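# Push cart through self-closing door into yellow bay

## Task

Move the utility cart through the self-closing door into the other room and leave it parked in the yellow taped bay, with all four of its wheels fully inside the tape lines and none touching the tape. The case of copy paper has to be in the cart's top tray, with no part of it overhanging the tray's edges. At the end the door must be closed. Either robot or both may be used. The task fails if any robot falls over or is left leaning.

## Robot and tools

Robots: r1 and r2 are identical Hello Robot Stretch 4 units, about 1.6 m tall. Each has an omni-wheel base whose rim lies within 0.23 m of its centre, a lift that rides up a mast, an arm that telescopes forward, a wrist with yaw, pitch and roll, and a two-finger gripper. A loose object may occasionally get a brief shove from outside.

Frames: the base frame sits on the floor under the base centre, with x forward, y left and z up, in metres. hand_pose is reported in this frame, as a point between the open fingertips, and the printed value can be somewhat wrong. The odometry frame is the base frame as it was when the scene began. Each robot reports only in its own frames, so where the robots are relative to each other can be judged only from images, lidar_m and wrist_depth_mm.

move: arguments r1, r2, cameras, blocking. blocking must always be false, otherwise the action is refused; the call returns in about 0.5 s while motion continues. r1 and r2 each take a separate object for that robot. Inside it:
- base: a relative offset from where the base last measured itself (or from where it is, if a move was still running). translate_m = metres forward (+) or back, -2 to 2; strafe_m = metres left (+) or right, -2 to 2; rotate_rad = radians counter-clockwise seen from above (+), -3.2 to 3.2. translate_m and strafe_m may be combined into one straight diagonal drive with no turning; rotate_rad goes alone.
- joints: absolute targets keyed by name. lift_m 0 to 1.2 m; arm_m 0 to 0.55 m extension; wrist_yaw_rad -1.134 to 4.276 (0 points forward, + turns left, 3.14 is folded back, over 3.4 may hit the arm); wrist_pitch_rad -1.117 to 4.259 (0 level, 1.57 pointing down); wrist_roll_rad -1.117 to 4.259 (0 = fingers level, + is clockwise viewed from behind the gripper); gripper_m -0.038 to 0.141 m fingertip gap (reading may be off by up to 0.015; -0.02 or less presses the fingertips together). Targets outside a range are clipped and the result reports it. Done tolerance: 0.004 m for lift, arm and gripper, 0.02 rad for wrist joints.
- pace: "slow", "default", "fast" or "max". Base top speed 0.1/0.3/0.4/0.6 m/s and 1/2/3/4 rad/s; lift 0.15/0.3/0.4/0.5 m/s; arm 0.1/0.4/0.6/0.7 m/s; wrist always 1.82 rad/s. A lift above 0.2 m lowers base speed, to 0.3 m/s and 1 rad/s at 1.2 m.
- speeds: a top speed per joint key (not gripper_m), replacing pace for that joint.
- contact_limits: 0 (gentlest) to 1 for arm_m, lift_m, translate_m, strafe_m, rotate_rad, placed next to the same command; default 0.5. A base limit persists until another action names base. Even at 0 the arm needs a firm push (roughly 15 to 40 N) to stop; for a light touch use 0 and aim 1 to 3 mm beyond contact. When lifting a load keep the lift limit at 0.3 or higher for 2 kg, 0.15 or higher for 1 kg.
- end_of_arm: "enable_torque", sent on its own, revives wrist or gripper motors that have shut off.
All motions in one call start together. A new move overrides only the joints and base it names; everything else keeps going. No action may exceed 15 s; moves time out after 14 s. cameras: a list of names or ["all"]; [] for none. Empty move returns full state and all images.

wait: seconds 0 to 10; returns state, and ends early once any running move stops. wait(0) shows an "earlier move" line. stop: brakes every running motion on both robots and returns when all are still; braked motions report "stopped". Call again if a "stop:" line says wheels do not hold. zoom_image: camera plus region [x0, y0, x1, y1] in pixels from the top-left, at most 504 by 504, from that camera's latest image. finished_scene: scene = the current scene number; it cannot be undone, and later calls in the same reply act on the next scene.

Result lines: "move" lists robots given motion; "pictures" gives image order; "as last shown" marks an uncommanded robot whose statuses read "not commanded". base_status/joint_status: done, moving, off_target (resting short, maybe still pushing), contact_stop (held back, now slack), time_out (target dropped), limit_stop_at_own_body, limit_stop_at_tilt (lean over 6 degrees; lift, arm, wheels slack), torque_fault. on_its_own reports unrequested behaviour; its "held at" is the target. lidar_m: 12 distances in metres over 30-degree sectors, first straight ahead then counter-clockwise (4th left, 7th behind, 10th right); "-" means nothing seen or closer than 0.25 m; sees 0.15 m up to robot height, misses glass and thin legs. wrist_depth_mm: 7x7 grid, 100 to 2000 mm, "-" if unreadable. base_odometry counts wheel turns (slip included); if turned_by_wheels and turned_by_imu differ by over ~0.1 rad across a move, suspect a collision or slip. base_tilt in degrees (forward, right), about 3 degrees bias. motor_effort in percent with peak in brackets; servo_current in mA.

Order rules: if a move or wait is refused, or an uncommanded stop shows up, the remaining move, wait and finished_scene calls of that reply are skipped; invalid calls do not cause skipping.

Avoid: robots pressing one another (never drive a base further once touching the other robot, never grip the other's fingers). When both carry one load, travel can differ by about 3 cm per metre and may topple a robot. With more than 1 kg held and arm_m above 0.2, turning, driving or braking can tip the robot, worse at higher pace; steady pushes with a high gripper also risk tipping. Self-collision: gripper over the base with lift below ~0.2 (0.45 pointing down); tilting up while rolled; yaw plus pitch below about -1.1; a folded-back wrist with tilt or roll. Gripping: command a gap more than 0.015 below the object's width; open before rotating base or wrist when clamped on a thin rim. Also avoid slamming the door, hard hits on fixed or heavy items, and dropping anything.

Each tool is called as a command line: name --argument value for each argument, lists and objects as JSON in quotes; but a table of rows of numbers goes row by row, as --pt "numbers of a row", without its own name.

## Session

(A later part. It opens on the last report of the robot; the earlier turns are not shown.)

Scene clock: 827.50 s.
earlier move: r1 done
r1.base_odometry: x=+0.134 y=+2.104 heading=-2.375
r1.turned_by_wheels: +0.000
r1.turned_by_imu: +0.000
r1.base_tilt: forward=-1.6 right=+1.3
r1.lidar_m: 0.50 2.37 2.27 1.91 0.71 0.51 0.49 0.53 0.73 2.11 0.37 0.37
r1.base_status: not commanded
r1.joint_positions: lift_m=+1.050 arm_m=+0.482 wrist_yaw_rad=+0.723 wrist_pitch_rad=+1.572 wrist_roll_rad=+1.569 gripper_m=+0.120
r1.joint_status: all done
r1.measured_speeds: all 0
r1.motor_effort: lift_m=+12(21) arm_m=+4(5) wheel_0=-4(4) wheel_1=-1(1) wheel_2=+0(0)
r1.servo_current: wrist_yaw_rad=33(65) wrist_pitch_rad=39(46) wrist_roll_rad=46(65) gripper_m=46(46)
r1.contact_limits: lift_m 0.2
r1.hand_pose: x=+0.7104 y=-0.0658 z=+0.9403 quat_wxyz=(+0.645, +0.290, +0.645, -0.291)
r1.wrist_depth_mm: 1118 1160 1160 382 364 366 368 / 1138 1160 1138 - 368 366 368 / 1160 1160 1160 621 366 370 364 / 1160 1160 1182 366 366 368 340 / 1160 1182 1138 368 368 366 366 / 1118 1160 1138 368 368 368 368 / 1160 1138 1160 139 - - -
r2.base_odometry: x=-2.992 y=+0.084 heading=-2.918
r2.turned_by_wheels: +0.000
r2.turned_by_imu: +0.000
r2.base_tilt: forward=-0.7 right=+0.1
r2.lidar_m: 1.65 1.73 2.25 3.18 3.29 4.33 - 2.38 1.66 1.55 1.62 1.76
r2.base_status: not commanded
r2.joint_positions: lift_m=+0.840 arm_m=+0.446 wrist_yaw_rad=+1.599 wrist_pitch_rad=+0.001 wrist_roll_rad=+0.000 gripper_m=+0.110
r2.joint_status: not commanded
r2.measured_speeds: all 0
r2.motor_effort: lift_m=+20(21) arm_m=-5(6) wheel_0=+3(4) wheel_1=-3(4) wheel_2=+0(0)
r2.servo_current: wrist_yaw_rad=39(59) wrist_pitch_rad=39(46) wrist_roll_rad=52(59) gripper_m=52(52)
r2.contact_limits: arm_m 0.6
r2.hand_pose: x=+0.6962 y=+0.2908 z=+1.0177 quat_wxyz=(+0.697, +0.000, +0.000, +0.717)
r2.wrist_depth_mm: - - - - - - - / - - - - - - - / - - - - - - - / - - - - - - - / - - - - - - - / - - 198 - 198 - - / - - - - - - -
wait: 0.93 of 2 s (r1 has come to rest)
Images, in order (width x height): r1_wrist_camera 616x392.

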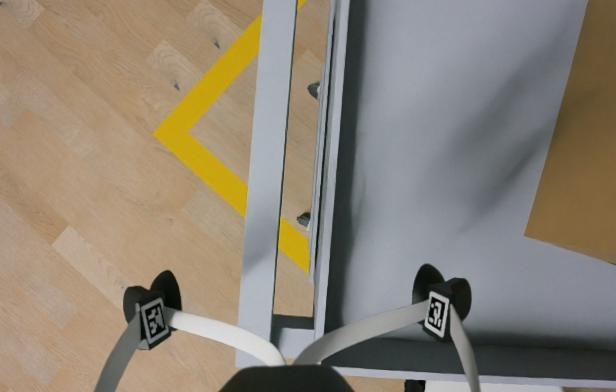

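move --r1 '{"joints": {"lift_m": 0.968}, "contact_limits": {"lift_m": 0.2}}' --blocking false

wait --seconds 1.5

move --r1 '{"joints": {"gripper_m": 0.0}}' --blocking false

wait --seconds 2

move --r1 '{"base": {"strafe_m": -0.18}, "pace": "slow", "contact_limits": {"strafe_m": 0.5}}' --blocking false

wait --seconds 4 --cameras '["r1_wrist_camera","r1_head_camera"]'

Scene clock: 836.53 s.
move: r1 moving
r1.base_odometry: x=+0.134 y=+2.104 heading=-2.375
r1.turned_by_wheels: +0.000
r1.turned_by_imu: +0.000
r1.base_tilt: forward=-1.6 right=+1.2
r1.lidar_m: 0.48 2.38 2.29 1.92 0.70 0.52 0.49 0.50 0.76 2.15 0.37 0.37
r1.base_status: not commanded
r1.joint_positions: lift_m=+1.012 arm_m=+0.482 wrist_yaw_rad=+0.723 wrist_pitch_rad=+1.572 wrist_roll_rad=+1.569 gripper_m=+0.120
r1.joint_status: lift_m moving
r1.measured_speeds: translate_m=+0.000 strafe_m=+0.000 rotate_rad=+0.000 lift_m=-0.146 arm_m=+0.000 wrist_yaw_rad=+0.000 wrist_pitch_rad=+0.000 wrist_roll_rad=+0.000
r1.motor_effort: lift_m=+10(13) arm_m=+4(4) wheel_0=-3(4) wheel_1=-1(1) wheel_2=+0(0)
r1.servo_current: wrist_yaw_rad=52(65) wrist_pitch_rad=46(46) wrist_roll_rad=65(78) gripper_m=39(46)
r1.contact_limits: lift_m 0.2
r1.hand_pose: x=+0.7104 y=-0.0658 z=+0.9023 quat_wxyz=(+0.645, +0.290, +0.645, -0.291)
r1.wrist_depth_mm: 1098 1118 1118 585 334 334 336 / 1118 1138 1118 917 332 336 336 / 1118 1138 1118 597 336 334 336 / 1118 1098 1118 334 334 334 336 / 1118 1118 1138 332 336 336 338 / 1118 1118 186 1138 336 334 338 / 1138 1118 1098 139 - - -
r2: as last shown
r2.contact_limits: arm_m 0.6
pictures: none

Scene clock: 837.37 s.
earlier move: r1 done
r1.base_odometry: x=+0.134 y=+2.104 heading=-2.375
r1.turned_by_wheels: +0.000
r1.turned_by_imu: +0.000
r1.base_tilt: forward=-1.6 right=+1.3
r1.lidar_m: 0.50 2.36 2.27 1.94 0.71 0.51 0.49 0.53 0.76 2.12 0.38 0.38
r1.base_status: not commanded
r1.joint_positions: lift_m=+0.968 arm_m=+0.482 wrist_yaw_rad=+0.723 wrist_pitch_rad=+1.572 wrist_roll_rad=+1.569 gripper_m=+0.120
r1.joint_status: all done
r1.measured_speeds: all 0
r1.motor_effort: lift_m=+12(14) arm_m=+4(5) wheel_0=-3(4) wheel_1=-1(1) wheel_2=+0(0)
r1.servo_current: wrist_yaw_rad=65(65) wrist_pitch_rad=39(52) wrist_roll_rad=46(78) gripper_m=39(46)
r1.contact_limits: lift_m 0.2
r1.hand_pose: x=+0.7104 y=-0.0658 z=+0.8583 quat_wxyz=(+0.645, +0.290, +0.645, -0.291)
r1.wrist_depth_mm: 1060 1078 1078 535 283 286 286 / 1078 1060 1098 854 286 285 286 / 1060 1078 1078 535 285 286 285 / 1078 1060 1078 535 285 285 287 / 1060 1060 1078 - 285 286 286 / 1060 1078 - 287 283 286 286 / 1078 1060 1060 143 285 286 286
r2.base_odometry: x=-2.992 y=+0.084 heading=-2.918
r2.turned_by_wheels: +0.000
r2.turned_by_imu: +0.000
r2.base_tilt: forward=-0.6 right=+0.1
r2.lidar_m: 1.66 1.70 2.24 3.19 3.28 4.31 - 2.37 1.64 1.55 1.62 1.75
r2.base_status: not commanded
r2.joint_positions: lift_m=+0.840 arm_m=+0.446 wrist_yaw_rad=+1.599 wrist_pitch_rad=+0.001 wrist_roll_rad=+0.000 gripper_m=+0.110
r2.joint_status: not commanded
r2.measured_speeds: all 0
r2.motor_effort: lift_m=+20(20) arm_m=-5(6) wheel_0=+3(4) wheel_1=-3(4) wheel_2=+0(0)
r2.servo_current: wrist_yaw_rad=39(59) wrist_pitch_rad=39(46) wrist_roll_rad=52(59) gripper_m=52(59)
r2.contact_limits: arm_m 0.6
r2.hand_pose: x=+0.6962 y=+0.2908 z=+1.0177 quat_wxyz=(+0.697, +0.000, +0.000, +0.717)
r2.wrist_depth_mm: - - - - - - - / - - - - - - - / - - - - - - - / - - - - - - - / - - - - - - - / - - 198 - 198 - - / - - - - - - -
wait: 0.83 of 1.5 s (r1 has come to rest)
pictures: none

Scene clock: 837.87 s.
move: r1 moving
r1.base_odometry: x=+0.134 y=+2.104 heading=-2.375
r1.turned_by_wheels: +0.000
r1.turned_by_imu: +0.000
r1.base_tilt: forward=-1.6 right=+1.3
r1.lidar_m: 0.52 2.40 2.29 1.90 0.70 0.50 0.49 0.53 0.76 2.14 0.37 0.39
r1.base_status: not commanded
r1.joint_positions: lift_m=+0.968 arm_m=+0.482 wrist_yaw_rad=+0.723 wrist_pitch_rad=+1.572 wrist_roll_rad=+1.569 gripper_m=+0.106
r1.joint_status: gripper_m moving
r1.measured_speeds: all 0
r1.motor_effort: lift_m=+12(12) arm_m=+4(4) wheel_0=-3(4) wheel_1=-1(1) wheel_2=+0(0)
r1.servo_current: wrist_yaw_rad=39(65) wrist_pitch_rad=46(52) wrist_roll_rad=46(59) gripper_m=85(85)
r1.contact_limits: lift_m 0.2
r1.hand_pose: x=+0.7104 y=-0.0658 z=+0.8583 quat_wxyz=(+0.645, +0.290, +0.645, -0.291)
r1.wrist_depth_mm: 1078 1060 1078 535 283 285 285 / 1060 1042 1078 854 287 286 286 / 1060 1078 1060 535 286 285 287 / 1060 1078 1078 539 286 287 286 / 1078 1060 1078 - 286 286 286 / 1060 1078 - 285 199 286 286 / 1060 1098 1078 137 285 286 286
r2: as last shown
r2.contact_limits: arm_m 0.6
pictures: none

Scene clock: 839.40 s.
earlier move: r1 done
r1.base_odometry: x=+0.134 y=+2.104 heading=-2.375
r1.turned_by_wheels: +0.000
r1.turned_by_imu: +0.000
r1.base_tilt: forward=-1.5 right=+1.3
r1.lidar_m: 0.51 2.38 2.25 1.95 0.71 0.52 0.48 0.51 0.77 2.14 0.37 0.38
r1.base_status: not commanded
r1.joint_positions: lift_m=+0.968 arm_m=+0.482 wrist_yaw_rad=+0.723 wrist_pitch_rad=+1.565 wrist_roll_rad=+1.569 gripper_m=+0.001
r1.joint_status: all done
r1.measured_speeds: all 0
r1.motor_effort: lift_m=+15(15) arm_m=-4(5) wheel_0=-1(4) wheel_1=-1(1) wheel_2=+2(2)
r1.servo_current: wrist_yaw_rad=33(65) wrist_pitch_rad=33(52) wrist_roll_rad=46(59) gripper_m=117(260)
r1.contact_limits: lift_m 0.2
r1.hand_pose: x=+0.7120 y=-0.0645 z=+0.8581 quat_wxyz=(+0.646, +0.292, +0.644, -0.289)
r1.wrist_depth_mm: 1078 1060 1060 530 281 279 279 / 1060 1060 1060 530 279 281 279 / 1098 1078 1078 597 281 282 281 / 1078 1060 1060 603 283 282 279 / 1078 1078 1078 - 282 281 281 / 1060 1060 198 1078 183 282 282 / 1078 163 1078 213 282 151 282
r2.base_odometry: x=-2.992 y=+0.084 heading=-2.918
r2.turned_by_wheels: +0.000
r2.turned_by_imu: +0.000
r2.base_tilt: forward=-0.7 right=+0.0
r2.lidar_m: 1.64 1.70 2.26 3.18 3.27 4.31 - 2.39 1.67 1.54 1.63 1.75
r2.base_status: not commanded
r2.joint_positions: lift_m=+0.840 arm_m=+0.446 wrist_yaw_rad=+1.599 wrist_pitch_rad=+0.001 wrist_roll_rad=+0.000 gripper_m=+0.110
r2.joint_status: not commanded
r2.measured_speeds: all 0
r2.motor_effort: lift_m=+20(21) arm_m=-6(6) wheel_0=+4(4) wheel_1=-3(4) wheel_2=+0(0)
r2.servo_current: wrist_yaw_rad=46(65) wrist_pitch_rad=46(46) wrist_roll_rad=39(65) gripper_m=46(59)
r2.contact_limits: arm_m 0.6
r2.hand_pose: x=+0.6962 y=+0.2908 z=+1.0177 quat_wxyz=(+0.697, +0.000, +0.000, +0.717)
r2.wrist_depth_mm: - - - - - - - / - - - - - - - / - - - - - - - / - - - - - - - / - - - - - - - / - - 198 - 198 - - / - - - - - - -
wait: 1.53 of 2 s (r1 has come to rest)
pictures: none

Scene clock: 839.90 s.
move: r1 moving
r1.base_odometry: x=+0.124 y=+2.114 heading=-2.373
r1.turned_by_wheels: +0.002
r1.turned_by_imu: +0.002
r1.base_tilt: forward=-1.6 right=+1.3
r1.lidar_m: 0.49 2.39 2.28 1.88 0.71 0.50 0.47 0.52 0.76 2.15 0.36 0.38
r1.base_status: strafe_m moving
r1.joint_positions: lift_m=+0.968 arm_m=+0.482 wrist_yaw_rad=+0.723 wrist_pitch_rad=+1.565 wrist_roll_rad=+1.570 gripper_m=+0.001
r1.joint_status: not commanded
r1.measured_speeds: translate_m=+0.001 strafe_m=-0.055 rotate_rad=+0.001 lift_m=+0.000 arm_m=+0.000 wrist_yaw_rad=+0.000 wrist_pitch_rad=+0.000 wrist_roll_rad=+0.002
r1.motor_effort: lift_m=+15(15) arm_m=-4(4) wheel_0=+13(14) wheel_1=-4(7) wheel_2=+4(4)
r1.servo_current: wrist_yaw_rad=52(59) wrist_pitch_rad=46(52) wrist_roll_rad=52(59) gripper_m=111(117)
r1.contact_limits: lift_m 0.2; strafe_m 0.5
r1.hand_pose: x=+0.7120 y=-0.0645 z=+0.8581 quat_wxyz=(+0.645, +0.292, +0.644, -0.289)
r1.wrist_depth_mm: 1078 1078 1078 580 279 279 278 / 1078 1078 1078 530 282 279 279 / 1078 1098 1060 535 281 279 281 / 1060 1078 1078 597 283 281 279 / 1060 1060 1060 297 283 281 279 / 1078 1078 198 535 190 282 282 / 1078 166 1098 216 285 148 282
r2: as last shown
r2.contact_limits: arm_m 0.6
pictures: none

Scene clock: 842.33 s.
earlier move: r1 done
r1.base_odometry: x=+0.009 y=+2.233 heading=-2.375
r1.turned_by_wheels: -0.001
r1.turned_by_imu: +0.000
r1.base_tilt: forward=-1.6 right=+1.2
r1.lidar_m: 0.44 2.38 2.45 1.91 0.70 0.52 0.48 0.52 0.76 2.11 0.26 0.30
r1.base_status: done
r1.joint_positions: lift_m=+0.968 arm_m=+0.482 wrist_yaw_rad=+0.719 wrist_pitch_rad=+1.570 wrist_roll_rad=+1.572 gripper_m=+0.001
r1.joint_status: not commanded
r1.measured_speeds: all 0
r1.motor_effort: lift_m=+15(15) arm_m=+4(4) wheel_0=+5(20) wheel_1=-2(7) wheel_2=+2(10)
r1.servo_current: wrist_yaw_rad=52(72) wrist_pitch_rad=33(65) wrist_roll_rad=52(65) gripper_m=98(117)
r1.contact_limits: lift_m 0.2; strafe_m 0.5
r1.hand_pose: x=+0.7106 y=-0.0656 z=+0.8581 quat_wxyz=(+0.644, +0.293, +0.644, -0.292)
r1.wrist_depth_mm: 1078 1060 1060 1060 283 285 283 / 1060 1078 1098 - 283 286 285 / 1060 1078 1078 - 285 286 286 / 1078 1078 1078 - 285 286 285 / 1098 1078 1078 535 286 286 286 / 1078 1078 197 263 197 286 286 / 1098 171 1060 216 206 285 286
r2.base_odometry: x=-2.992 y=+0.084 heading=-2.918
r2.turned_by_wheels: +0.000
r2.turned_by_imu: +0.000
r2.base_tilt: forward=-0.6 right=+0.1
r2.lidar_m: 1.65 1.70 2.26 3.18 3.28 4.31 - 2.37 1.68 1.57 1.61 1.73
r2.base_status: not commanded
r2.joint_positions: lift_m=+0.840 arm_m=+0.446 wrist_yaw_rad=+1.599 wrist_pitch_rad=+0.001 wrist_roll_rad=+0.000 gripper_m=+0.110
r2.joint_status: not commanded
r2.measured_speeds: all 0
r2.motor_effort: lift_m=+20(21) arm_m=-5(6) wheel_0=+4(4) wheel_1=-3(4) wheel_2=+0(1)
r2.servo_current: wrist_yaw_rad=59(65) wrist_pitch_rad=39(46) wrist_roll_rad=52(59) gripper_m=59(59)
r2.contact_limits: arm_m 0.6
r2.hand_pose: x=+0.6962 y=+0.2908 z=+1.0177 quat_wxyz=(+0.697, +0.000, +0.000, +0.717)
r2.wrist_depth_mm: - - - - - - - / - - - - - - - / - - - - - - - / - - - - - - - / - - - - - - - / - - 198 - 198 - - / - - - - - - -
wait: 2.43 of 4 s (r1 has come to rest)
pictures: r1_head_camera, r1_wrist_camera
Images, in order (width x height): r1_head_camera 420x560, r1_wrist_camera 616x392.

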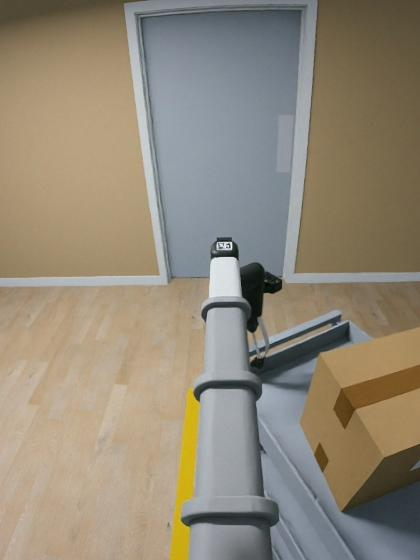

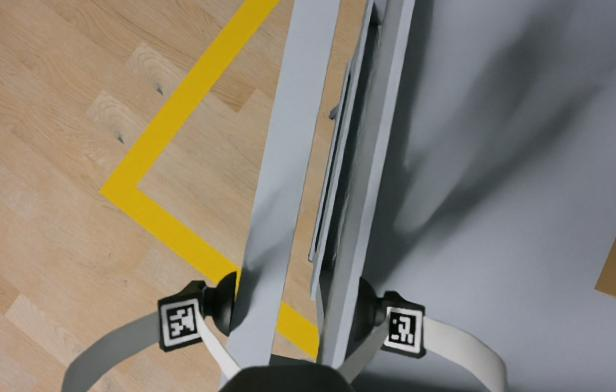

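move --r1 '{"joints": {"gripper_m": 0.12}}' --blocking false

wait --seconds 2

move --r1 '{"joints": {"lift_m": 1.15}}' --blocking false

wait --seconds 2

move --r1 '{"base": {"translate_m": -0.1, "strafe_m": 0.5}, "joints": {"arm_m": 0.05, "wrist_yaw_rad": 3.1}}' --blocking false

wait --seconds 3

wait --seconds 2 --cameras '["r1_head_right_camera","r1_head_camera"]'

zoom_image --camera "r1_head_right_camera" --region '[180, 250, 420, 520]'

Scene clock: 856.47 s.
move: r1 moving
r1.base_odometry: x=+0.009 y=+2.233 heading=-2.375
r1.turned_by_wheels: +0.000
r1.turned_by_imu: +0.000
r1.base_tilt: forward=-1.6 right=+1.2
r1.lidar_m: 0.44 2.39 2.43 1.92 0.72 0.50 0.49 0.53 0.75 2.15 0.25 0.30
r1.base_status: not commanded
r1.joint_positions: lift_m=+0.968 arm_m=+0.482 wrist_yaw_rad=+0.719 wrist_pitch_rad=+1.570 wrist_roll_rad=+1.572 gripper_m=+0.020
r1.joint_status: gripper_m moving
r1.measured_speeds: all 0
r1.motor_effort: lift_m=+15(15) arm_m=+4(4) wheel_0=+6(6) wheel_1=-2(2) wheel_2=+2(2)
r1.servo_current: wrist_yaw_rad=52(78) wrist_pitch_rad=39(46) wrist_roll_rad=65(72) gripper_m=26(91)
r1.contact_limits: lift_m 0.2; strafe_m 0.5
r1.hand_pose: x=+0.7106 y=-0.0656 z=+0.8581 quat_wxyz=(+0.644, +0.293, +0.644, -0.292)
r1.wrist_depth_mm: 1078 1078 1060 1078 287 289 287 / 1098 1078 1060 - 286 286 287 / 1078 1078 1042 - 287 287 287 / 1078 1078 1078 - 287 289 287 / 1060 1078 1078 535 289 287 287 / 1078 1078 200 266 193 287 289 / 1078 174 1060 216 287 287 287
r2: as last shown
r2.contact_limits: arm_m 0.6
pictures: none

Scene clock: 858.00 s.
earlier move: r1 done
r1.base_odometry: x=+0.009 y=+2.233 heading=-2.375
r1.turned_by_wheels: +0.000
r1.turned_by_imu: +0.000
r1.base_tilt: forward=-1.6 right=+1.3
r1.lidar_m: 0.43 2.39 2.46 1.91 0.71 0.51 0.48 0.53 0.77 2.16 0.25 0.29
r1.base_status: not commanded
r1.joint_positions: lift_m=+0.968 arm_m=+0.482 wrist_yaw_rad=+0.719 wrist_pitch_rad=+1.570 wrist_roll_rad=+1.572 gripper_m=+0.120
r1.joint_status: all done
r1.measured_speeds: all 0
r1.motor_effort: lift_m=+15(15) arm_m=+4(4) wheel_0=+4(6) wheel_1=-2(2) wheel_2=+2(2)
r1.servo_current: wrist_yaw_rad=52(78) wrist_pitch_rad=39(46) wrist_roll_rad=52(72) gripper_m=46(91)
r1.contact_limits: lift_m 0.2; strafe_m 0.5
r1.hand_pose: x=+0.7106 y=-0.0656 z=+0.8581 quat_wxyz=(+0.644, +0.293, +0.644, -0.292)
r1.wrist_depth_mm: 1060 1078 1060 1060 285 283 285 / 1078 1060 1078 - 283 283 286 / 1078 1098 1098 - 285 285 286 / 1060 1078 1078 - 283 286 285 / 1098 1078 1078 539 285 285 286 / 1060 1078 187 263 210 285 286 / 1060 1078 1078 139 286 286 286
r2.base_odometry: x=-2.992 y=+0.084 heading=-2.918
r2.turned_by_wheels: +0.000
r2.turned_by_imu: +0.000
r2.base_tilt: forward=-0.6 right=+0.1
r2.lidar_m: 1.66 1.70 2.28 3.18 3.24 4.31 - 2.35 1.66 1.55 1.63 1.76
r2.base_status: not commanded
r2.joint_positions: lift_m=+0.840 arm_m=+0.446 wrist_yaw_rad=+1.599 wrist_pitch_rad=+0.001 wrist_roll_rad=+0.000 gripper_m=+0.110
r2.joint_status: not commanded
r2.measured_speeds: all 0
r2.motor_effort: lift_m=+20(21) arm_m=-5(6) wheel_0=+3(4) wheel_1=-4(4) wheel_2=+0(1)
r2.servo_current: wrist_yaw_rad=46(59) wrist_pitch_rad=46(52) wrist_roll_rad=52(65) gripper_m=52(65)
r2.contact_limits: arm_m 0.6
r2.hand_pose: x=+0.6962 y=+0.2908 z=+1.0177 quat_wxyz=(+0.697, +0.000, +0.000, +0.717)
r2.wrist_depth_mm: - - - - - - - / - - - - - - - / - - - - - - - / - - - - - - - / - - - - - - - / - - 198 - 198 - - / - - - - - - -
wait: 1.53 of 2 s (r1 has come to rest)
pictures: none

Scene clock: 858.50 s.
move: r1 moving
r1.base_odometry: x=+0.009 y=+2.233 heading=-2.375
r1.turned_by_wheels: +0.000
r1.turned_by_imu: +0.000
r1.base_tilt: forward=-1.6 right=+1.3
r1.lidar_m: 0.44 2.38 2.47 1.94 0.71 0.53 0.48 0.53 0.74 2.14 0.25 0.29
r1.base_status: not commanded
r1.joint_positions: lift_m=+1.006 arm_m=+0.482 wrist_yaw_rad=+0.719 wrist_pitch_rad=+1.570 wrist_roll_rad=+1.572 gripper_m=+0.120
r1.joint_status: lift_m moving
r1.measured_speeds: translate_m=+0.000 strafe_m=+0.000 rotate_rad=+0.000 lift_m=+0.146 arm_m=+0.000 wrist_yaw_rad=+0.000 wrist_pitch_rad=+0.000 wrist_roll_rad=+0.000
r1.motor_effort: lift_m=+26(28) arm_m=+4(4) wheel_0=+4(5) wheel_1=-2(2) wheel_2=+2(2)
r1.servo_current: wrist_yaw_rad=52(52) wrist_pitch_rad=39(46) wrist_roll_rad=39(59) gripper_m=46(46)
r1.contact_limits: strafe_m 0.5
r1.hand_pose: x=+0.7106 y=-0.0656 z=+0.8954 quat_wxyz=(+0.644, +0.293, +0.644, -0.292)
r1.wrist_depth_mm: 1098 1098 1118 1118 315 315 317 / 1118 1098 1118 1098 315 317 315 / 1098 1098 1118 - 315 315 315 / 1118 1098 1078 - 315 315 317 / 1098 1118 1098 322 315 317 315 / 1098 1098 1098 290 315 315 317 / 1118 1118 1098 144 317 319 317
r2: as last shown
r2.contact_limits: arm_m 0.6
pictures: none

Scene clock: 859.83 s.
earlier move: r1 done
r1.base_odometry: x=+0.009 y=+2.233 heading=-2.375
r1.turned_by_wheels: +0.000
r1.turned_by_imu: +0.000
r1.base_tilt: forward=-1.6 right=+1.3
r1.lidar_m: 0.41 2.38 2.46 1.90 0.72 0.51 0.48 0.53 0.76 2.12 0.25 0.28
r1.base_status: not commanded
r1.joint_positions: lift_m=+1.150 arm_m=+0.482 wrist_yaw_rad=+0.719 wrist_pitch_rad=+1.570 wrist_roll_rad=+1.572 gripper_m=+0.120
r1.joint_status: all done
r1.measured_speeds: all 0
r1.motor_effort: lift_m=+24(28) arm_m=+4(4) wheel_0=+4(5) wheel_1=-2(2) wheel_2=+2(2)
r1.servo_current: wrist_yaw_rad=26(72) wrist_pitch_rad=39(46) wrist_roll_rad=39(59) gripper_m=39(46)
r1.contact_limits: strafe_m 0.5
r1.hand_pose: x=+0.7106 y=-0.0656 z=+1.0394 quat_wxyz=(+0.644, +0.293, +0.644, -0.292)
r1.wrist_depth_mm: 1229 1229 1281 1255 462 466 469 / 1255 1255 1229 1229 469 466 466 / 1255 1255 1255 1229 462 466 418 / 1281 1255 1255 798 466 466 384 / 1255 1255 1255 466 466 469 353 / 1255 1255 1255 466 462 469 469 / 1255 1255 1255 144 1118 1042 466
r2.base_odometry: x=-2.992 y=+0.084 heading=-2.918
r2.turned_by_wheels: +0.000
r2.turned_by_imu: +0.000
r2.base_tilt: forward=-0.7 right=+0.1
r2.lidar_m: 1.64 1.70 2.26 3.15 3.25 4.29 - 2.37 1.66 1.56 1.59 1.75
r2.base_status: not commanded
r2.joint_positions: lift_m=+0.840 arm_m=+0.446 wrist_yaw_rad=+1.599 wrist_pitch_rad=+0.001 wrist_roll_rad=+0.000 gripper_m=+0.110
r2.joint_status: not commanded
r2.measured_speeds: all 0
r2.motor_effort: lift_m=+20(21) arm_m=-5(6) wheel_0=+3(4) wheel_1=-4(4) wheel_2=+0(1)
r2.servo_current: wrist_yaw_rad=33(52) wrist_pitch_rad=39(46) wrist_roll_rad=39(59) gripper_m=52(59)
r2.contact_limits: arm_m 0.6
r2.hand_pose: x=+0.6962 y=+0.2908 z=+1.0177 quat_wxyz=(+0.697, +0.000, +0.000, +0.717)
r2.wrist_depth_mm: - - - - - - - / - - - - - - - / - - - - - - - / - - - - - - - / - - - - - - - / - - 198 - 198 - - / - - - - - - -
wait: 1.33 of 2 s (r1 has come to rest)
pictures: none

Scene clock: 860.33 s.
move: r1 moving
r1.base_odometry: x=+0.036 y=+2.215 heading=-2.375
r1.turned_by_wheels: +0.000
r1.turned_by_imu: +0.000
r1.base_tilt: forward=-1.6 right=+1.3
r1.lidar_m: 0.48 2.37 2.41 1.90 0.66 0.51 0.47 0.52 0.72 2.14 0.26 0.34
r1.base_status: translate_m moving; strafe_m moving
r1.joint_positions: lift_m=+1.150 arm_m=+0.431 wrist_yaw_rad=+1.307 wrist_pitch_rad=+1.570 wrist_roll_rad=+1.572 gripper_m=+0.120
r1.joint_status: arm_m moving; wrist_yaw_rad moving
r1.measured_speeds: translate_m=-0.023 strafe_m=+0.125 rotate_rad=-0.001 lift_m=+0.000 arm_m=-0.195 wrist_yaw_rad=+1.821 wrist_pitch_rad=+0.000 wrist_roll_rad=+0.000
r1.motor_effort: lift_m=+24(24) arm_m=-5(6) wheel_0=-8(12) wheel_1=+8(8) wheel_2=+2(5)
r1.servo_current: wrist_yaw_rad=65(124) wrist_pitch_rad=39(46) wrist_roll_rad=46(65) gripper_m=39(46)
r1.hand_pose: x=+0.6866 y=-0.0226 z=+1.0394 quat_wxyz=(+0.701, +0.094, +0.701, -0.093)
r1.wrist_depth_mm: 1229 1255 1255 1255 1281 1255 469 / 1255 1281 1255 1255 1255 469 466 / 1281 1255 1255 1229 1255 462 466 / 1281 1229 1229 1255 469 466 466 / 1255 1281 1255 1255 466 469 469 / 1255 1255 1255 1281 212 442 394 / 1255 1229 1255 144 462 466 392
r2: as last shown
r2.contact_limits: arm_m 0.6
pictures: none

Scene clock: 862.97 s.
earlier move: r1 done
r1.base_odometry: x=+0.428 y=+1.943 heading=-2.375
r1.turned_by_wheels: +0.000
r1.turned_by_imu: +0.002
r1.base_tilt: forward=-1.6 right=+1.3
r1.lidar_m: 2.36 2.51 1.95 1.49 0.56 0.39 0.39 0.42 0.59 0.78 0.75 0.80
r1.base_status: done
r1.joint_positions: lift_m=+1.150 arm_m=+0.050 wrist_yaw_rad=+3.098 wrist_pitch_rad=+1.570 wrist_roll_rad=+1.572 gripper_m=+0.120
r1.joint_status: all done
r1.measured_speeds: all 0
r1.motor_effort: lift_m=+23(24) arm_m=-4(7) wheel_0=-1(12) wheel_1=+1(10) wheel_2=+2(6)
r1.servo_current: wrist_yaw_rad=33(124) wrist_pitch_rad=39(52) wrist_roll_rad=52(72) gripper_m=39(52)
r1.hand_pose: x=+0.2246 y=+0.0873 z=+1.0394 quat_wxyz=(+0.511, -0.488, +0.511, +0.489)
r1.wrist_depth_mm: - 1229 1255 1255 1255 1255 1255 / - 1255 1229 1255 1281 1255 1229 / - 1255 1255 1255 1255 1255 1281 / - 1229 1060 1255 1229 1229 1229 / - 1281 1042 1281 1255 1229 1281 / - 201 1042 1255 212 214 1229 / - 585 1229 144 1229 1255 1229
r2.base_odometry: x=-2.992 y=+0.084 heading=-2.918
r2.turned_by_wheels: +0.000
r2.turned_by_imu: +0.000
r2.base_tilt: forward=-0.7 right=+0.1
r2.lidar_m: 1.64 1.70 2.28 3.17 3.27 4.28 - 2.40 1.67 1.57 1.63 1.75
r2.base_status: not commanded
r2.joint_positions: lift_m=+0.840 arm_m=+0.446 wrist_yaw_rad=+1.599 wrist_pitch_rad=+0.001 wrist_roll_rad=+0.000 gripper_m=+0.110
r2.joint_status: not commanded
r2.measured_speeds: all 0
r2.motor_effort: lift_m=+20(21) arm_m=-6(6) wheel_0=+3(4) wheel_1=-3(4) wheel_2=+0(0)
r2.servo_current: wrist_yaw_rad=52(59) wrist_pitch_rad=46(52) wrist_roll_rad=46(52) gripper_m=46(59)
r2.contact_limits: arm_m 0.6
r2.hand_pose: x=+0.6962 y=+0.2908 z=+1.0177 quat_wxyz=(+0.697, +0.000, +0.000, +0.717)
r2.wrist_depth_mm: - - - - - - - / - - - - - - - / - - - - - - - / - - - - - - - / - - - - - - - / - - 198 - 198 - - / - - - - - - -
wait: 2.63 of 3 s (r1 has come to rest)
pictures: none

Scene clock: 864.97 s.
r1.base_odometry: x=+0.428 y=+1.943 heading=-2.375
r1.turned_by_wheels: +0.000
r1.turned_by_imu: +0.000
r1.base_tilt: forward=-1.6 right=+1.3
r1.lidar_m: 2.37 2.50 1.95 1.52 0.56 0.40 0.38 0.42 0.59 0.79 0.74 0.82
r1.base_status: done
r1.joint_positions: lift_m=+1.150 arm_m=+0.050 wrist_yaw_rad=+3.098 wrist_pitch_rad=+1.570 wrist_roll_rad=+1.572 gripper_m=+0.120
r1.joint_status: all done
r1.measured_speeds: all 0
r1.motor_effort: lift_m=+23(24) arm_m=-4(7) wheel_0=-2(12) wheel_1=+1(10) wheel_2=+2(6)
r1.servo_current: wrist_yaw_rad=52(124) wrist_pitch_rad=46(52) wrist_roll_rad=52(72) gripper_m=39(52)
r1.hand_pose: x=+0.2246 y=+0.0873 z=+1.0394 quat_wxyz=(+0.511, -0.488, +0.511, +0.489)
r1.wrist_depth_mm: - 1255 1281 1255 1229 1255 1255 / - 1308 1281 1255 1281 1229 1229 / - 1255 1255 1255 1255 1255 1281 / - 1255 1042 1255 1255 1255 1255 / - 1281 1042 1281 1255 1281 1255 / - 202 1060 1281 211 214 1255 / - 574 1255 144 1229 1255 1229
r2.base_odometry: x=-2.992 y=+0.084 heading=-2.918
r2.turned_by_wheels: +0.000
r2.turned_by_imu: +0.000
r2.base_tilt: forward=-0.6 right=+0.1
r2.lidar_m: 1.64 1.70 2.23 3.19 3.29 4.30 - 2.38 1.65 1.56 1.63 1.76
r2.base_status: not commanded
r2.joint_positions: lift_m=+0.840 arm_m=+0.446 wrist_yaw_rad=+1.599 wrist_pitch_rad=+0.001 wrist_roll_rad=+0.000 gripper_m=+0.110
r2.joint_status: not commanded
r2.measured_speeds: all 0
r2.motor_effort: lift_m=+20(21) arm_m=-6(6) wheel_0=+3(4) wheel_1=-4(4) wheel_2=+0(0)
r2.servo_current: wrist_yaw_rad=46(59) wrist_pitch_rad=46(52) wrist_roll_rad=39(52) gripper_m=46(59)
r2.contact_limits: arm_m 0.6
r2.hand_pose: x=+0.6962 y=+0.2908 z=+1.0177 quat_wxyz=(+0.697, +0.000, +0.000, +0.717)
r2.wrist_depth_mm: - - - - - - - / - - - - - - - / - - - - - - - / - - - - - - - / - - - - - - - / - - 198 - 198 - - / - - - - - - -
wait: 2.00 s; at rest by 0.27 s
pictures: r1_head_camera, r1_head_right_camera
Images, in order (width x height): r1_head_camera 420x560, r1_head_right_camera 420x672.

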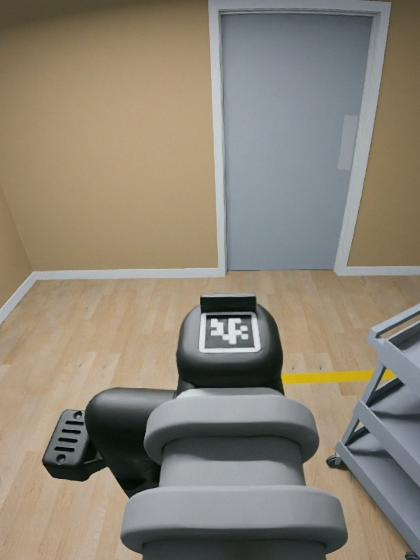

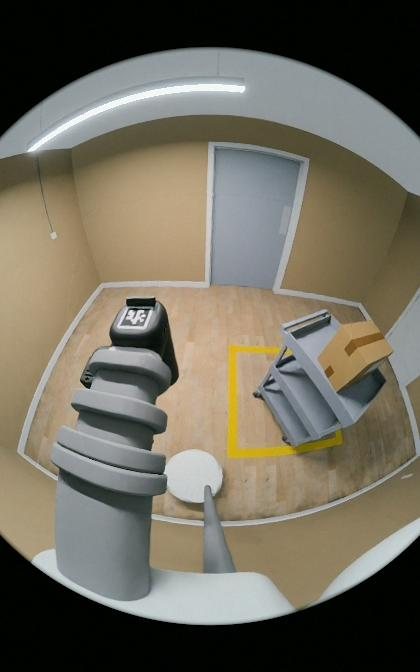

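Scaled by 1.867 from the camera's image (finer frame: 600x960).

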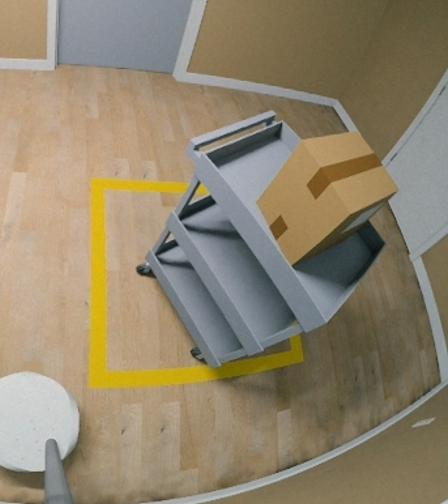

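move --r1 '{"base": {"translate_m": 0.1, "strafe_m": -0.5}, "joints": {"arm_m": 0.482, "wrist_yaw_rad": 0.62}}' --blocking false

wait --seconds 3

wait --seconds 2 --cameras '["r1_wrist_camera"]'

Scene clock: 874.33 s.
move: r1 moving
r1.base_odometry: x=+0.401 y=+1.962 heading=-2.375
r1.turned_by_wheels: +0.000
r1.turned_by_imu: -0.001
r1.base_tilt: forward=-1.6 right=+1.3
r1.lidar_m: 2.37 2.49 1.98 1.56 0.57 0.40 0.40 0.42 0.62 0.74 0.70 0.75
r1.base_status: translate_m moving; strafe_m moving
r1.joint_positions: lift_m=+1.150 arm_m=+0.101 wrist_yaw_rad=+2.514 wrist_pitch_rad=+1.570 wrist_roll_rad=+1.572 gripper_m=+0.120
r1.joint_status: arm_m moving; wrist_yaw_rad moving
r1.measured_speeds: translate_m=+0.025 strafe_m=-0.126 rotate_rad=+0.001 lift_m=+0.000 arm_m=+0.195 wrist_yaw_rad=-1.817 wrist_pitch_rad=+0.000 wrist_roll_rad=+0.000
r1.motor_effort: lift_m=+23(23) arm_m=+5(6) wheel_0=+9(11) wheel_1=-6(8) wheel_2=-4(5)
r1.servo_current: wrist_yaw_rad=104(117) wrist_pitch_rad=52(52) wrist_roll_rad=46(59) gripper_m=46(46)
r1.hand_pose: x=+0.3228 y=+0.0709 z=+1.0394 quat_wxyz=(+0.630, -0.321, +0.630, +0.321)
r1.wrist_depth_mm: 1255 1255 1255 1229 1229 1229 1255 / 1281 1255 1229 1255 1255 1281 1255 / 1255 1281 1255 1229 1255 1255 1255 / 1255 1281 1255 1255 1255 1281 1255 / 1255 1308 1042 1281 1229 1281 1229 / - 214 1042 1078 194 202 1255 / - 1229 1042 143 1229 1229 -
r2: as last shown
r2.contact_limits: arm_m 0.6
pictures: none

Scene clock: 876.97 s.
earlier move: r1 done
r1.base_odometry: x=+0.009 y=+2.233 heading=-2.375
r1.turned_by_wheels: +0.000
r1.turned_by_imu: -0.002
r1.base_tilt: forward=-1.6 right=+1.3
r1.lidar_m: 0.43 2.38 2.46 1.90 0.71 0.53 0.49 0.50 0.75 2.14 0.25 0.28
r1.base_status: done
r1.joint_positions: lift_m=+1.150 arm_m=+0.482 wrist_yaw_rad=+0.623 wrist_pitch_rad=+1.570 wrist_roll_rad=+1.572 gripper_m=+0.120
r1.joint_status: all done
r1.measured_speeds: all 0
r1.motor_effort: lift_m=+23(23) arm_m=+4(7) wheel_0=+0(11) wheel_1=-1(10) wheel_2=+0(5)
r1.servo_current: wrist_yaw_rad=46(117) wrist_pitch_rad=39(52) wrist_roll_rad=52(65) gripper_m=46(46)
r1.hand_pose: x=+0.7040 y=-0.0709 z=+1.0395 quat_wxyz=(+0.629, +0.323, +0.629, -0.323)
r1.wrist_depth_mm: 1255 1281 1255 1255 466 462 466 / 1255 1229 1255 1255 466 462 436 / 1255 1255 1229 1229 462 466 404 / 1255 1281 1281 466 466 462 368 / 1281 1229 1281 466 466 469 347 / 1229 1229 1255 466 213 466 466 / 1255 1308 1255 144 1138 1042 -
r2.base_odometry: x=-2.992 y=+0.084 heading=-2.918
r2.turned_by_wheels: +0.000
r2.turned_by_imu: +0.000
r2.base_tilt: forward=-0.7 right=+0.1
r2.lidar_m: 1.65 1.71 2.26 3.16 3.29 4.30 - 2.36 1.67 1.56 1.62 1.75
r2.base_status: not commanded
r2.joint_positions: lift_m=+0.840 arm_m=+0.446 wrist_yaw_rad=+1.599 wrist_pitch_rad=+0.001 wrist_roll_rad=+0.000 gripper_m=+0.110
r2.joint_status: not commanded
r2.measured_speeds: all 0
r2.motor_effort: lift_m=+20(21) arm_m=-5(6) wheel_0=+3(4) wheel_1=-4(4) wheel_2=+0(1)
r2.servo_current: wrist_yaw_rad=39(59) wrist_pitch_rad=39(52) wrist_roll_rad=46(59) gripper_m=46(59)
r2.contact_limits: arm_m 0.6
r2.hand_pose: x=+0.6962 y=+0.2908 z=+1.0177 quat_wxyz=(+0.697, +0.000, +0.000, +0.717)
r2.wrist_depth_mm: - - - - - - - / - - - - - - - / - - - - - - - / - - - - - - - / - - - - - - - / - - 198 - 198 - - / - - - - - - -
wait: 2.63 of 3 s (r1 has come to rest)
pictures: none

Scene clock: 878.97 s.
r1.base_odometry: x=+0.009 y=+2.233 heading=-2.375
r1.turned_by_wheels: +0.000
r1.turned_by_imu: +0.000
r1.base_tilt: forward=-1.6 right=+1.3
r1.lidar_m: 0.44 2.39 2.45 1.95 0.72 0.48 0.49 0.53 0.76 2.11 0.26 0.28
r1.base_status: done
r1.joint_positions: lift_m=+1.150 arm_m=+0.482 wrist_yaw_rad=+0.623 wrist_pitch_rad=+1.570 wrist_roll_rad=+1.572 gripper_m=+0.120
r1.joint_status: all done
r1.measured_speeds: all 0
r1.motor_effort: lift_m=+23(23) arm_m=+4(7) wheel_0=+0(11) wheel_1=-1(10) wheel_2=+0(5)
r1.servo_current: wrist_yaw_rad=39(117) wrist_pitch_rad=46(52) wrist_roll_rad=59(65) gripper_m=39(46)
r1.hand_pose: x=+0.7040 y=-0.0709 z=+1.0395 quat_wxyz=(+0.629, +0.323, +0.629, -0.323)
r1.wrist_depth_mm: 1229 1255 1255 1281 466 466 462 / 1255 1281 1255 1281 466 462 433 / 1255 1281 1229 1229 466 466 402 / 1255 1229 1229 466 466 469 366 / 1281 1281 1255 466 469 469 345 / 1229 1255 1229 469 213 466 466 / 1255 1229 1229 144 1118 1042 -
r2.base_odometry: x=-2.992 y=+0.084 heading=-2.918
r2.turned_by_wheels: +0.000
r2.turned_by_imu: +0.000
r2.base_tilt: forward=-0.7 right=+0.1
r2.lidar_m: 1.62 1.69 2.24 3.18 3.28 4.30 - 2.35 1.68 1.56 1.62 1.74
r2.base_status: not commanded
r2.joint_positions: lift_m=+0.840 arm_m=+0.446 wrist_yaw_rad=+1.599 wrist_pitch_rad=+0.001 wrist_roll_rad=+0.000 gripper_m=+0.110
r2.joint_status: not commanded
r2.measured_speeds: all 0
r2.motor_effort: lift_m=+20(21) arm_m=-5(6) wheel_0=+3(4) wheel_1=-3(4) wheel_2=+0(1)
r2.servo_current: wrist_yaw_rad=46(59) wrist_pitch_rad=39(52) wrist_roll_rad=39(59) gripper_m=46(59)
r2.contact_limits: arm_m 0.6
r2.hand_pose: x=+0.6962 y=+0.2908 z=+1.0177 quat_wxyz=(+0.697, +0.000, +0.000, +0.717)
r2.wrist_depth_mm: - - - - - - - / - - - - - - - / - - - - - - - / - - - - - - - / - - - - - - - / - - 198 - 198 - - / - - - - - - -
wait: 2.00 s; at rest by 0.27 s
Images, in order (width x height): r1_wrist_camera 616x392.

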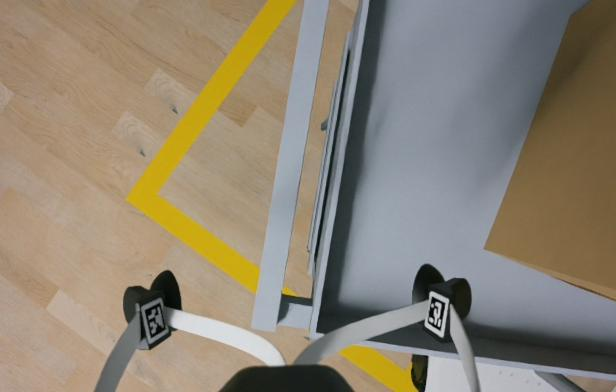

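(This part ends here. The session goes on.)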